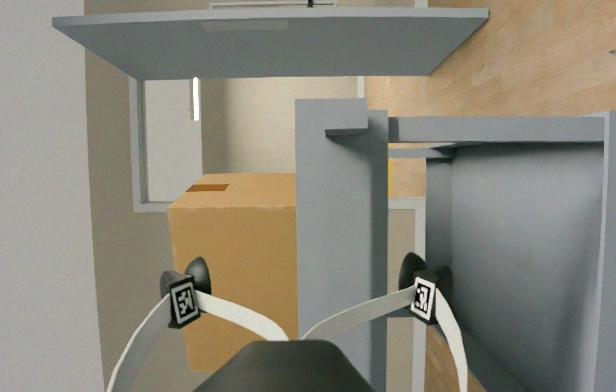

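zoom_image:
  camera: "r2_head_camera"
  region: [100, 350, 310, 560]

zoom_image:
  camera: "r2_wrist_camera"
  region: [130, 0, 616, 392]

Scaled by 2.400 from the camera's 420x560 image, which has a finer 1200x1600 frame.

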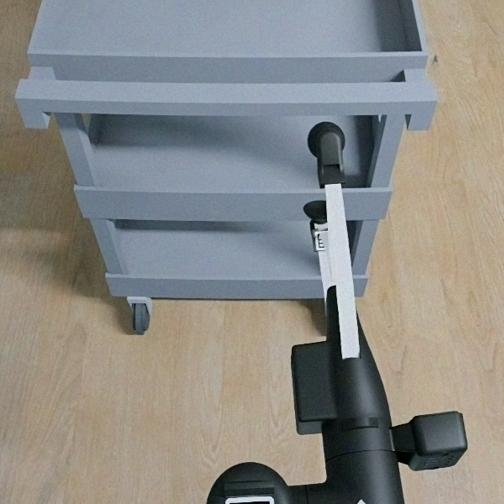

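Scaled by 1.037.

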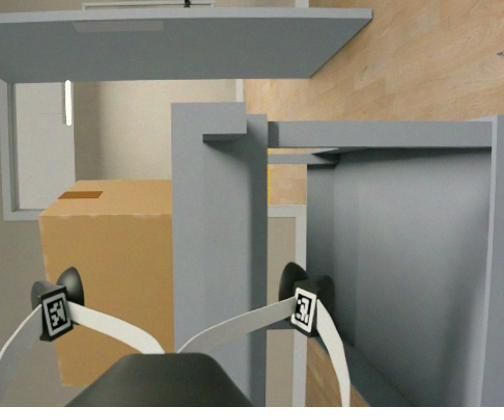

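move:
  blocking: false
  cameras: []
  r2: {"joints": {"wrist_roll_rad": 0.0, "gripper_m": 0.141}, "base": {"strafe_m": 0.12}, "pace": "slow", "contact_limits": {"strafe_m": 0.3}}

wait:
  seconds: 2.5
  cameras: ["r2_head_camera"]

Scene clock: 3655.27 s.
move: r2 moving
r1.base_odometry: x=-1.863 y=-1.093 heading=+1.497
r1.turned_by_wheels: +0.000
r1.turned_by_imu: +0.000
r1.base_tilt: forward=-1.5 right=+1.3
r1.lidar_m: 0.56 0.59 1.29 1.40 4.63 2.74 1.54 1.27 1.28 1.36 1.16 1.16
r1.base_status: not commanded
r1.joint_positions: lift_m=+0.660 arm_m=+0.200 wrist_yaw_rad=+0.843 wrist_pitch_rad=+0.002 wrist_roll_rad=+0.000 gripper_m=-0.029
r1.joint_status: not commanded
r1.measured_speeds: translate_m=+0.000 strafe_m=+0.000 rotate_rad=+0.000 lift_m=+0.000 arm_m=+0.000 wrist_yaw_rad=+0.000 wrist_pitch_rad=+0.000 wrist_roll_rad=+0.000
r1.motor_effort: lift_m=+23(23) arm_m=-5(5) wheel_0=+11(11) wheel_1=+0(0) wheel_2=+9(9)
r1.servo_current: wrist_yaw_rad=59(65) wrist_pitch_rad=46(46) wrist_roll_rad=52(59) gripper_m=72(72)
r1.contact_limits: translate_m 0.7
r1.hand_pose: x=+0.6281 y=+0.1572 z=+0.8372 quat_wxyz=(+0.912, +0.000, +0.001, +0.409) (m; r1's base frame)
r1.wrist_depth_mm: - - 244 244 243 243 242 / - - 244 243 243 243 243 / - - 245 245 244 244 244 / 1308 - 245 245 245 244 244 / - - 245 244 245 245 244 / 1255 - 246 182 246 245 245 / - 1397 247 179 246 245 246
r2.base_odometry: x=-1.479 y=-0.818 heading=-2.840
r2.turned_by_wheels: +0.000
r2.turned_by_imu: +0.000
r2.base_tilt: forward=-0.7 right=+0.0
r2.lidar_m: 0.50 0.56 2.00 1.96 2.07 2.92 2.94 3.06 2.83 2.73 2.03 0.54
r2.base_status: strafe_m moving
r2.joint_positions: lift_m=+0.688 arm_m=+0.000 wrist_yaw_rad=+0.002 wrist_pitch_rad=+0.002 wrist_roll_rad=+1.157 gripper_m=+0.117
r2.joint_status: wrist_roll_rad moving; gripper_m moving
r2.measured_speeds: translate_m=+0.000 strafe_m=+0.057 rotate_rad=-0.001 lift_m=+0.000 arm_m=+0.000 wrist_yaw_rad=+0.000 wrist_pitch_rad=+0.000 wrist_roll_rad=-1.732
r2.motor_effort: lift_m=+17(17) arm_m=+4(4) wheel_0=-8(9) wheel_1=+8(9) wheel_2=-1(5)
r2.servo_current: wrist_yaw_rad=46(52) wrist_pitch_rad=39(46) wrist_roll_rad=124(124) gripper_m=46(85)
r2.contact_limits: lift_m 0.2; strafe_m 0.3
r2.hand_pose: x=+0.4595 y=-0.0867 z=+0.8657 quat_wxyz=(+0.837, +0.547, +0.002, +0.000) (m; r2's base frame)
r2.wrist_depth_mm: - - - - - - 1708 / - - - - - - 1576 / - - - - 353 1983 1397 / - - 591 585 375 375 373 / - - 609 377 375 - - / - - 199 319 196 - - / - - - 112 - - -
pictures: none
No camera images: "cameras" was empty.

Scene clock: 3657.10 s.
earlier move: r2 done
r1.base_odometry: x=-1.863 y=-1.093 heading=+1.497
r1.turned_by_wheels: +0.000
r1.turned_by_imu: +0.000
r1.base_tilt: forward=-1.6 right=+1.3
r1.lidar_m: 0.57 0.60 1.31 1.40 4.61 2.76 1.54 1.29 1.31 1.37 1.11 1.13
r1.base_status: not commanded
r1.joint_positions: lift_m=+0.660 arm_m=+0.200 wrist_yaw_rad=+0.843 wrist_pitch_rad=+0.002 wrist_roll_rad=+0.000 gripper_m=-0.029
r1.joint_status: not commanded
r1.measured_speeds: translate_m=+0.000 strafe_m=+0.000 rotate_rad=+0.000 lift_m=+0.000 arm_m=+0.000 wrist_yaw_rad=+0.000 wrist_pitch_rad=+0.000 wrist_roll_rad=+0.000
r1.motor_effort: lift_m=+23(23) arm_m=-5(5) wheel_0=+11(11) wheel_1=+0(1) wheel_2=+9(9)
r1.servo_current: wrist_yaw_rad=65(65) wrist_pitch_rad=46(46) wrist_roll_rad=46(72) gripper_m=72(78)
r1.contact_limits: translate_m 0.7
r1.hand_pose: x=+0.6281 y=+0.1572 z=+0.8372 quat_wxyz=(+0.912, +0.000, +0.001, +0.409) (m; r1's base frame)
r1.wrist_depth_mm: - - 243 243 242 243 242 / - - 244 243 244 243 243 / - - 245 244 244 243 243 / 1336 - 245 244 244 245 244 / - - 245 245 245 245 245 / 1255 - 246 182 246 245 245 / - 1397 247 179 246 246 246
r2.base_odometry: x=-1.448 y=-0.919 heading=-2.840
r2.turned_by_wheels: +0.000
r2.turned_by_imu: +0.000
r2.base_tilt: forward=-0.7 right=+0.1
r2.lidar_m: 0.50 2.54 1.92 1.85 1.95 2.78 2.91 3.11 2.92 2.84 2.07 0.55
r2.base_status: done
r2.joint_positions: lift_m=+0.688 arm_m=+0.000 wrist_yaw_rad=+0.002 wrist_pitch_rad=+0.002 wrist_roll_rad=+0.002 gripper_m=+0.141
r2.joint_status: all done
r2.measured_speeds: translate_m=+0.000 strafe_m=+0.000 rotate_rad=+0.000 lift_m=+0.000 arm_m=+0.000 wrist_yaw_rad=+0.000 wrist_pitch_rad=+0.000 wrist_roll_rad=+0.000
r2.motor_effort: lift_m=+17(17) arm_m=+4(4) wheel_0=-4(11) wheel_1=+3(9) wheel_2=+0(5)
r2.servo_current: wrist_yaw_rad=39(59) wrist_pitch_rad=46(46) wrist_roll_rad=46(124) gripper_m=46(91)
r2.contact_limits: lift_m 0.2; strafe_m 0.3
r2.hand_pose: x=+0.4595 y=-0.0867 z=+0.8657 quat_wxyz=(+1.000, +0.001, +0.001, +0.001) (m; r2's base frame)
r2.wrist_depth_mm: - - - - - - - / - - - - - - - / - - - 609 580 - - / - - - 615 580 - - / - 334 329 322 315 306 319 / - 215 389 379 375 362 362 / - 424 - 113 - 1863 1618
wait: 1.83 of 2.5 s (r2 has come to rest)
pictures: r2_head_camera
Images, in order (width x height): r2_head_camera 420x560.

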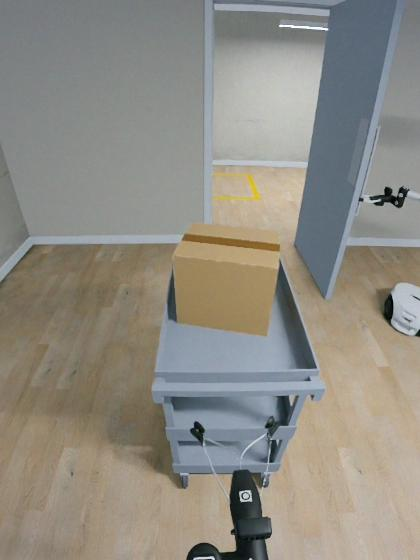

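move:
  blocking: false
  cameras: []
  r2: {"base": {"rotate_rad": -0.23}, "pace": "slow", "contact_limits": {"rotate_rad": 0.3}}

wait:
  seconds: 2.5
  cameras: ["r2_head_camera"]

Scene clock: 3678.43 s.
move: r2 moving
r1.base_odometry: x=-1.863 y=-1.093 heading=+1.497
r1.turned_by_wheels: +0.000
r1.turned_by_imu: +0.000
r1.base_tilt: forward=-1.6 right=+1.3
r1.lidar_m: 0.59 0.60 1.29 1.41 4.63 2.76 1.53 1.28 1.29 1.36 1.14 1.13
r1.base_status: not commanded
r1.joint_positions: lift_m=+0.660 arm_m=+0.200 wrist_yaw_rad=+0.843 wrist_pitch_rad=+0.002 wrist_roll_rad=+0.000 gripper_m=-0.029
r1.joint_status: not commanded
r1.measured_speeds: translate_m=+0.000 strafe_m=+0.000 rotate_rad=+0.000 lift_m=+0.000 arm_m=+0.000 wrist_yaw_rad=+0.000 wrist_pitch_rad=+0.000 wrist_roll_rad=+0.000
r1.motor_effort: lift_m=+23(23) arm_m=-5(5) wheel_0=+11(11) wheel_1=+0(0) wheel_2=+9(9)
r1.servo_current: wrist_yaw_rad=46(78) wrist_pitch_rad=39(52) wrist_roll_rad=59(65) gripper_m=72(78)
r1.contact_limits: translate_m 0.7
r1.hand_pose: x=+0.6281 y=+0.1572 z=+0.8372 quat_wxyz=(+0.912, +0.000, +0.001, +0.409) (m; r1's base frame)
r1.wrist_depth_mm: - - 244 243 243 243 242 / - - 244 244 242 244 242 / - - 245 244 244 243 243 / 1336 - 245 244 245 244 244 / - - 246 246 245 244 244 / 1255 - 246 182 245 245 246 / - 1397 247 179 246 246 246
r2.base_odometry: x=-1.448 y=-0.919 heading=-2.965
r2.turned_by_wheels: -0.125
r2.turned_by_imu: -0.121
r2.base_tilt: forward=-0.7 right=+0.1
r2.lidar_m: 0.52 0.53 2.00 1.84 1.90 2.45 2.91 2.99 3.03 2.84 2.89 0.57
r2.base_status: rotate_rad moving
r2.joint_positions: lift_m=+0.688 arm_m=+0.000 wrist_yaw_rad=+0.002 wrist_pitch_rad=+0.002 wrist_roll_rad=+0.002 gripper_m=+0.141
r2.joint_status: not commanded
r2.measured_speeds: translate_m=+0.001 strafe_m=-0.001 rotate_rad=-0.470 lift_m=+0.000 arm_m=+0.000 wrist_yaw_rad=+0.000 wrist_pitch_rad=+0.000 wrist_roll_rad=+0.000
r2.motor_effort: lift_m=+17(17) arm_m=+4(4) wheel_0=+5(8) wheel_1=+6(9) wheel_2=+8(10)
r2.servo_current: wrist_yaw_rad=46(59) wrist_pitch_rad=39(46) wrist_roll_rad=52(59) gripper_m=52(59)
r2.contact_limits: lift_m 0.2; rotate_rad 0.3
r2.hand_pose: x=+0.4595 y=-0.0867 z=+0.8657 quat_wxyz=(+1.000, +0.001, +0.001, +0.001) (m; r2's base frame)
r2.wrist_depth_mm: - - - - - - - / - - - - - - - / - - 627 597 - - - / - - 627 597 - - - / 324 327 329 389 330 332 - / 384 384 389 392 392 203 - / 1863 1808 866 112 1983 424 1983
pictures: none
No camera images: "cameras" was empty.

Scene clock: 3679.17 s.
earlier move: r2 done
r1.base_odometry: x=-1.863 y=-1.093 heading=+1.497
r1.turned_by_wheels: +0.000
r1.turned_by_imu: +0.000
r1.base_tilt: forward=-1.6 right=+1.3
r1.lidar_m: 0.58 0.61 1.30 1.42 4.63 2.76 1.53 1.29 1.29 1.36 1.12 1.14
r1.base_status: not commanded
r1.joint_positions: lift_m=+0.660 arm_m=+0.200 wrist_yaw_rad=+0.843 wrist_pitch_rad=+0.002 wrist_roll_rad=+0.000 gripper_m=-0.029
r1.joint_status: not commanded
r1.measured_speeds: translate_m=+0.000 strafe_m=+0.000 rotate_rad=+0.000 lift_m=+0.000 arm_m=+0.000 wrist_yaw_rad=+0.000 wrist_pitch_rad=+0.000 wrist_roll_rad=+0.000
r1.motor_effort: lift_m=+23(23) arm_m=-5(5) wheel_0=+11(11) wheel_1=+0(0) wheel_2=+9(9)
r1.servo_current: wrist_yaw_rad=46(78) wrist_pitch_rad=46(52) wrist_roll_rad=33(65) gripper_m=72(78)
r1.contact_limits: translate_m 0.7
r1.hand_pose: x=+0.6281 y=+0.1572 z=+0.8372 quat_wxyz=(+0.912, +0.000, +0.001, +0.409) (m; r1's base frame)
r1.wrist_depth_mm: - - 243 243 243 242 242 / - - 244 244 243 242 243 / - - 244 244 243 244 243 / 1336 - 245 244 245 245 244 / - - 246 245 245 244 245 / 1255 - 246 182 245 245 245 / - 1397 247 179 246 246 247
r2.base_odometry: x=-1.448 y=-0.919 heading=-3.069
r2.turned_by_wheels: -0.104
r2.turned_by_imu: -0.102
r2.base_tilt: forward=-0.7 right=+0.1
r2.lidar_m: 0.52 0.53 2.06 1.85 1.86 2.23 2.92 2.93 3.17 2.82 2.85 0.59
r2.base_status: done
r2.joint_positions: lift_m=+0.688 arm_m=+0.000 wrist_yaw_rad=+0.002 wrist_pitch_rad=+0.002 wrist_roll_rad=+0.002 gripper_m=+0.141
r2.joint_status: not commanded
r2.measured_speeds: translate_m=+0.000 strafe_m=+0.000 rotate_rad=+0.000 lift_m=+0.000 arm_m=+0.000 wrist_yaw_rad=+0.000 wrist_pitch_rad=+0.000 wrist_roll_rad=+0.000
r2.motor_effort: lift_m=+17(17) arm_m=+4(4) wheel_0=+4(9) wheel_1=+4(9) wheel_2=+6(10)
r2.servo_current: wrist_yaw_rad=46(59) wrist_pitch_rad=46(46) wrist_roll_rad=46(59) gripper_m=52(59)
r2.contact_limits: lift_m 0.2; rotate_rad 0.3
r2.hand_pose: x=+0.4595 y=-0.0867 z=+0.8657 quat_wxyz=(+1.000, +0.001, +0.001, +0.001) (m; r2's base frame)
r2.wrist_depth_mm: - - - - - - - / - - - - - - - / - 621 609 - - - - / - 615 621 676 - - - / 319 325 392 355 362 - - / 370 375 394 410 424 1863 - / 1756 1756 - 112 1863 1863 -
wait: 0.73 of 2.5 s (r2 has come to rest)
pictures: r2_head_camera
Images, in order (width x height): r2_head_camera 420x560.

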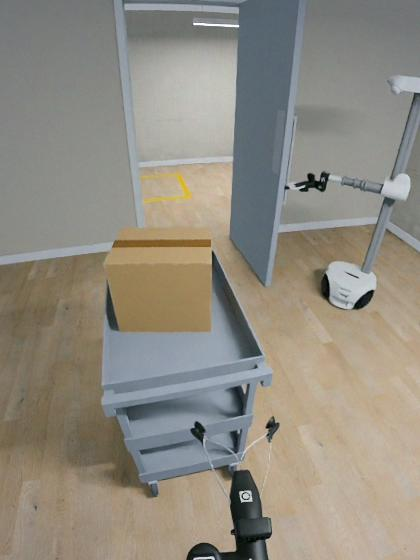

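move:
  blocking: false
  cameras: []
  r2: {"base": {"strafe_m": 0.09}, "pace": "slow", "contact_limits": {"strafe_m": 0.3}}

wait:
  seconds: 2.5
  cameras: ["r2_head_camera", "r2_wrist_camera"]

Scene clock: 3690.30 s.
move: r2 moving
r1.base_odometry: x=-1.863 y=-1.093 heading=+1.497
r1.turned_by_wheels: +0.000
r1.turned_by_imu: +0.000
r1.base_tilt: forward=-1.6 right=+1.2
r1.lidar_m: 0.58 0.60 1.31 1.39 4.61 2.75 1.55 1.30 1.30 1.37 1.16 1.14
r1.base_status: not commanded
r1.joint_positions: lift_m=+0.660 arm_m=+0.200 wrist_yaw_rad=+0.843 wrist_pitch_rad=+0.002 wrist_roll_rad=+0.000 gripper_m=-0.029
r1.joint_status: not commanded
r1.measured_speeds: translate_m=+0.000 strafe_m=+0.000 rotate_rad=+0.000 lift_m=+0.000 arm_m=+0.000 wrist_yaw_rad=+0.000 wrist_pitch_rad=+0.000 wrist_roll_rad=+0.000
r1.motor_effort: lift_m=+23(23) arm_m=-5(5) wheel_0=+10(11) wheel_1=+0(0) wheel_2=+9(9)
r1.servo_current: wrist_yaw_rad=52(59) wrist_pitch_rad=46(46) wrist_roll_rad=39(59) gripper_m=72(78)
r1.contact_limits: translate_m 0.7
r1.hand_pose: x=+0.6281 y=+0.1572 z=+0.8372 quat_wxyz=(+0.912, +0.000, +0.001, +0.409) (m; r1's base frame)
r1.wrist_depth_mm: - - 243 242 243 243 241 / - - 244 244 243 243 242 / - - 245 244 244 244 243 / 1366 - 245 245 244 245 244 / - - 246 244 246 244 244 / 1255 - 246 182 245 246 245 / - 1430 247 179 246 246 245
r2.base_odometry: x=-1.447 y=-0.933 heading=-3.069
r2.turned_by_wheels: +0.000
r2.turned_by_imu: +0.001
r2.base_tilt: forward=-0.7 right=+0.1
r2.lidar_m: 0.53 0.51 2.05 1.84 1.84 2.26 2.91 2.94 3.18 2.84 2.88 0.57
r2.base_status: strafe_m moving
r2.joint_positions: lift_m=+0.688 arm_m=+0.000 wrist_yaw_rad=+0.002 wrist_pitch_rad=+0.002 wrist_roll_rad=+0.002 gripper_m=+0.141
r2.joint_status: not commanded
r2.measured_speeds: translate_m=+0.001 strafe_m=+0.057 rotate_rad=-0.003 lift_m=+0.000 arm_m=+0.000 wrist_yaw_rad=+0.000 wrist_pitch_rad=+0.000 wrist_roll_rad=+0.000
r2.motor_effort: lift_m=+17(17) arm_m=+4(4) wheel_0=-8(8) wheel_1=+8(9) wheel_2=+0(5)
r2.servo_current: wrist_yaw_rad=39(52) wrist_pitch_rad=33(46) wrist_roll_rad=52(65) gripper_m=52(52)
r2.contact_limits: lift_m 0.2; strafe_m 0.3
r2.hand_pose: x=+0.4595 y=-0.0867 z=+0.8657 quat_wxyz=(+1.000, +0.001, +0.001, +0.001) (m; r2's base frame)
r2.wrist_depth_mm: - - - - - - - / - - - - - - - / - 615 603 - - - - / - 627 621 609 - - - / 317 325 389 353 362 - - / 373 216 394 407 418 - - / 1808 1756 - 112 - 1863 -
pictures: none
No camera images: "cameras" was empty.

Scene clock: 3691.83 s.
earlier move: r2 done
r1.base_odometry: x=-1.863 y=-1.093 heading=+1.497
r1.turned_by_wheels: +0.000
r1.turned_by_imu: +0.000
r1.base_tilt: forward=-1.6 right=+1.2
r1.lidar_m: 0.57 0.59 1.31 1.41 4.60 2.77 1.52 1.29 1.28 1.37 1.14 1.15
r1.base_status: not commanded
r1.joint_positions: lift_m=+0.660 arm_m=+0.200 wrist_yaw_rad=+0.843 wrist_pitch_rad=+0.002 wrist_roll_rad=+0.000 gripper_m=-0.029
r1.joint_status: not commanded
r1.measured_speeds: translate_m=+0.000 strafe_m=+0.000 rotate_rad=+0.000 lift_m=+0.000 arm_m=+0.000 wrist_yaw_rad=+0.000 wrist_pitch_rad=+0.000 wrist_roll_rad=+0.000
r1.motor_effort: lift_m=+23(23) arm_m=-5(5) wheel_0=+11(11) wheel_1=+0(0) wheel_2=+9(9)
r1.servo_current: wrist_yaw_rad=59(72) wrist_pitch_rad=46(46) wrist_roll_rad=39(72) gripper_m=72(78)
r1.contact_limits: translate_m 0.7
r1.hand_pose: x=+0.6281 y=+0.1572 z=+0.8372 quat_wxyz=(+0.912, +0.000, +0.001, +0.409) (m; r1's base frame)
r1.wrist_depth_mm: - - 244 242 243 242 242 / - - 244 243 243 243 242 / - - 245 244 244 244 243 / 1366 - 245 244 244 244 244 / - - 245 245 246 245 244 / 1229 - 246 182 245 245 244 / - 1430 247 179 246 245 246
r2.base_odometry: x=-1.441 y=-1.008 heading=-3.069
r2.turned_by_wheels: +0.000
r2.turned_by_imu: +0.000
r2.base_tilt: forward=-0.7 right=+0.0
r2.lidar_m: 0.51 0.54 1.99 1.73 1.78 2.16 2.92 2.96 3.25 2.93 2.95 0.57
r2.base_status: done
r2.joint_positions: lift_m=+0.688 arm_m=+0.000 wrist_yaw_rad=+0.002 wrist_pitch_rad=+0.002 wrist_roll_rad=+0.002 gripper_m=+0.141
r2.joint_status: not commanded
r2.measured_speeds: translate_m=+0.000 strafe_m=+0.000 rotate_rad=+0.000 lift_m=+0.000 arm_m=+0.000 wrist_yaw_rad=+0.000 wrist_pitch_rad=+0.000 wrist_roll_rad=+0.000
r2.motor_effort: lift_m=+17(17) arm_m=+4(4) wheel_0=-3(9) wheel_1=+3(9) wheel_2=+0(5)
r2.servo_current: wrist_yaw_rad=33(52) wrist_pitch_rad=33(46) wrist_roll_rad=46(65) gripper_m=46(59)
r2.contact_limits: lift_m 0.2; strafe_m 0.3
r2.hand_pose: x=+0.4595 y=-0.0867 z=+0.8657 quat_wxyz=(+1.000, +0.001, +0.001, +0.001) (m; r2's base frame)
r2.wrist_depth_mm: - - - - - - - / - - - - - - - / - - 615 603 - - - / - - 627 609 - - - / - 312 324 387 343 357 - / 351 215 379 394 407 424 - / 1863 1756 - 112 1983 1708 -
wait: 1.53 of 2.5 s (r2 has come to rest)
pictures: r2_head_camera, r2_wrist_camera
Images, in order (width x height): r2_head_camera 420x560, r2_wrist_camera 616x392.

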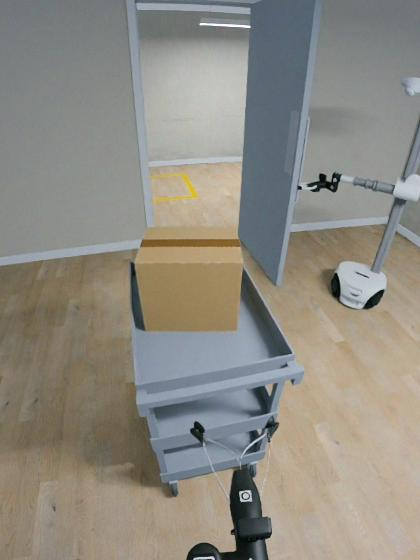

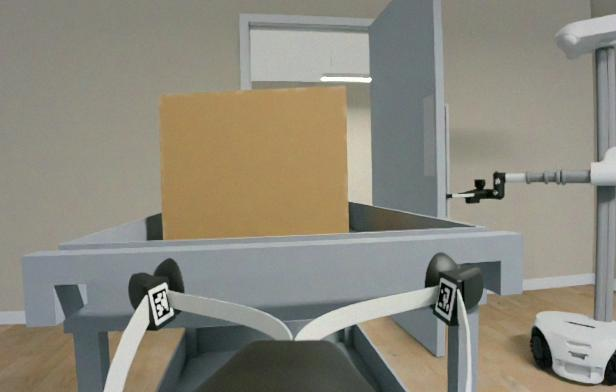

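move:
  blocking: false
  cameras: []
  r2: {"base": {"translate_m": 0.045}, "pace": "slow", "contact_limits": {"translate_m": 0.3}}

wait:
  seconds: 2
  cameras: ["r2_wrist_camera"]

Scene clock: 3706.10 s.
move: r2 moving
r1.base_odometry: x=-1.863 y=-1.093 heading=+1.497
r1.turned_by_wheels: +0.000
r1.turned_by_imu: +0.000
r1.base_tilt: forward=-1.6 right=+1.3
r1.lidar_m: 0.55 0.58 1.30 1.41 4.62 2.79 1.53 1.28 1.26 1.35 1.15 1.13
r1.base_status: not commanded
r1.joint_positions: lift_m=+0.660 arm_m=+0.200 wrist_yaw_rad=+0.843 wrist_pitch_rad=+0.002 wrist_roll_rad=+0.000 gripper_m=-0.029
r1.joint_status: not commanded
r1.measured_speeds: translate_m=+0.000 strafe_m=+0.000 rotate_rad=+0.000 lift_m=+0.000 arm_m=+0.000 wrist_yaw_rad=+0.000 wrist_pitch_rad=+0.000 wrist_roll_rad=+0.000
r1.motor_effort: lift_m=+23(23) arm_m=-5(5) wheel_0=+10(11) wheel_1=+0(0) wheel_2=+9(9)
r1.servo_current: wrist_yaw_rad=26(59) wrist_pitch_rad=46(46) wrist_roll_rad=46(59) gripper_m=72(72)
r1.contact_limits: translate_m 0.7
r1.hand_pose: x=+0.6281 y=+0.1572 z=+0.8372 quat_wxyz=(+0.912, +0.000, +0.001, +0.409) (m; r1's base frame)
r1.wrist_depth_mm: - - 243 243 242 242 242 / - - 244 243 244 243 243 / - - 244 243 244 243 243 / 1336 - 245 244 244 244 244 / - - 246 245 245 245 245 / 1255 - 245 182 245 245 245 / - 1397 246 179 247 246 246
r2.base_odometry: x=-1.454 y=-1.009 heading=-3.069
r2.turned_by_wheels: +0.000
r2.turned_by_imu: +0.001
r2.base_tilt: forward=-0.7 right=+0.1
r2.lidar_m: 0.49 0.52 1.98 1.74 1.78 2.15 2.93 2.99 3.26 2.93 2.93 0.56
r2.base_status: translate_m moving
r2.joint_positions: lift_m=+0.688 arm_m=+0.000 wrist_yaw_rad=+0.002 wrist_pitch_rad=+0.002 wrist_roll_rad=+0.002 gripper_m=+0.141
r2.joint_status: not commanded
r2.measured_speeds: translate_m=+0.048 strafe_m=+0.000 rotate_rad=+0.001 lift_m=+0.000 arm_m=+0.000 wrist_yaw_rad=+0.000 wrist_pitch_rad=+0.000 wrist_roll_rad=+0.000
r2.motor_effort: lift_m=+17(17) arm_m=+4(4) wheel_0=+8(10) wheel_1=+7(7) wheel_2=-8(9)
r2.servo_current: wrist_yaw_rad=39(59) wrist_pitch_rad=39(46) wrist_roll_rad=52(59) gripper_m=52(59)
r2.contact_limits: lift_m 0.2; translate_m 0.3
r2.hand_pose: x=+0.4595 y=-0.0867 z=+0.8657 quat_wxyz=(+1.000, +0.001, +0.001, +0.001) (m; r2's base frame)
r2.wrist_depth_mm: - - - - - - - / - - - - - - - / - - 609 591 - - - / - - 609 591 - - - / 379 301 312 324 334 343 - / 291 216 366 379 397 202 - / 1921 1921 - 112 1921 1756 -
pictures: none
No camera images: "cameras" was empty.

Scene clock: 3707.23 s.
earlier move: r2 done
r1.base_odometry: x=-1.863 y=-1.093 heading=+1.497
r1.turned_by_wheels: +0.000
r1.turned_by_imu: +0.000
r1.base_tilt: forward=-1.5 right=+1.3
r1.lidar_m: 0.60 0.57 1.33 1.38 4.64 2.79 1.52 1.28 1.28 1.37 1.16 1.13
r1.base_status: not commanded
r1.joint_positions: lift_m=+0.660 arm_m=+0.200 wrist_yaw_rad=+0.843 wrist_pitch_rad=+0.002 wrist_roll_rad=+0.000 gripper_m=-0.029
r1.joint_status: not commanded
r1.measured_speeds: translate_m=+0.000 strafe_m=+0.000 rotate_rad=+0.000 lift_m=+0.000 arm_m=+0.000 wrist_yaw_rad=+0.000 wrist_pitch_rad=+0.000 wrist_roll_rad=+0.000
r1.motor_effort: lift_m=+23(23) arm_m=-5(5) wheel_0=+11(11) wheel_1=+0(0) wheel_2=+9(9)
r1.servo_current: wrist_yaw_rad=52(65) wrist_pitch_rad=33(52) wrist_roll_rad=39(59) gripper_m=72(78)
r1.contact_limits: translate_m 0.7
r1.hand_pose: x=+0.6281 y=+0.1572 z=+0.8372 quat_wxyz=(+0.912, +0.000, +0.001, +0.409) (m; r1's base frame)
r1.wrist_depth_mm: - - 243 243 243 242 241 / - - 244 244 243 243 243 / - - 245 244 244 244 244 / 1366 - 244 244 244 244 244 / - - 246 244 245 244 245 / 1255 - 246 182 246 245 245 / - 1430 247 179 247 246 246
r2.base_odometry: x=-1.486 y=-1.012 heading=-3.069
r2.turned_by_wheels: +0.000
r2.turned_by_imu: +0.000
r2.base_tilt: forward=-0.7 right=+0.0
r2.lidar_m: 0.46 0.47 1.98 1.77 1.78 2.16 2.97 3.00 3.26 2.89 2.95 0.53
r2.base_status: done
r2.joint_positions: lift_m=+0.688 arm_m=+0.000 wrist_yaw_rad=+0.002 wrist_pitch_rad=+0.002 wrist_roll_rad=+0.002 gripper_m=+0.141
r2.joint_status: not commanded
r2.measured_speeds: translate_m=+0.000 strafe_m=+0.000 rotate_rad=+0.000 lift_m=+0.000 arm_m=+0.000 wrist_yaw_rad=+0.000 wrist_pitch_rad=+0.000 wrist_roll_rad=+0.000
r2.motor_effort: lift_m=+17(17) arm_m=+4(4) wheel_0=+5(10) wheel_1=+6(7) wheel_2=-7(10)
r2.servo_current: wrist_yaw_rad=46(59) wrist_pitch_rad=33(46) wrist_roll_rad=46(59) gripper_m=52(59)
r2.contact_limits: lift_m 0.2; translate_m 0.3
r2.hand_pose: x=+0.4595 y=-0.0867 z=+0.8657 quat_wxyz=(+1.000, +0.001, +0.001, +0.001) (m; r2's base frame)
r2.wrist_depth_mm: - - - - - - - / - - 574 559 - - - / - - 569 559 - - - / - - 574 554 - - - / 382 322 338 301 297 310 - / 279 215 279 289 359 202 - / 324 1863 - 112 - 1756 -
wait: 1.13 of 2 s (r2 has come to rest)
pictures: r2_wrist_camera
Images, in order (width x height): r2_wrist_camera 616x392.

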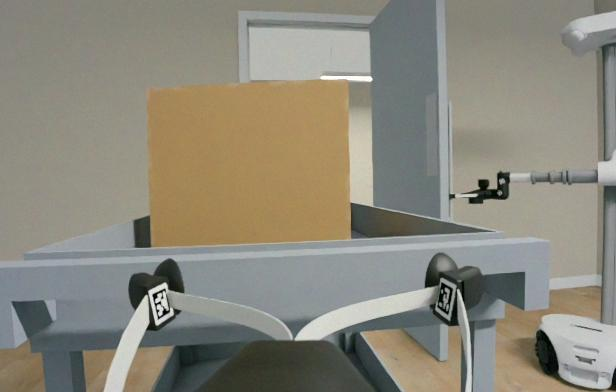

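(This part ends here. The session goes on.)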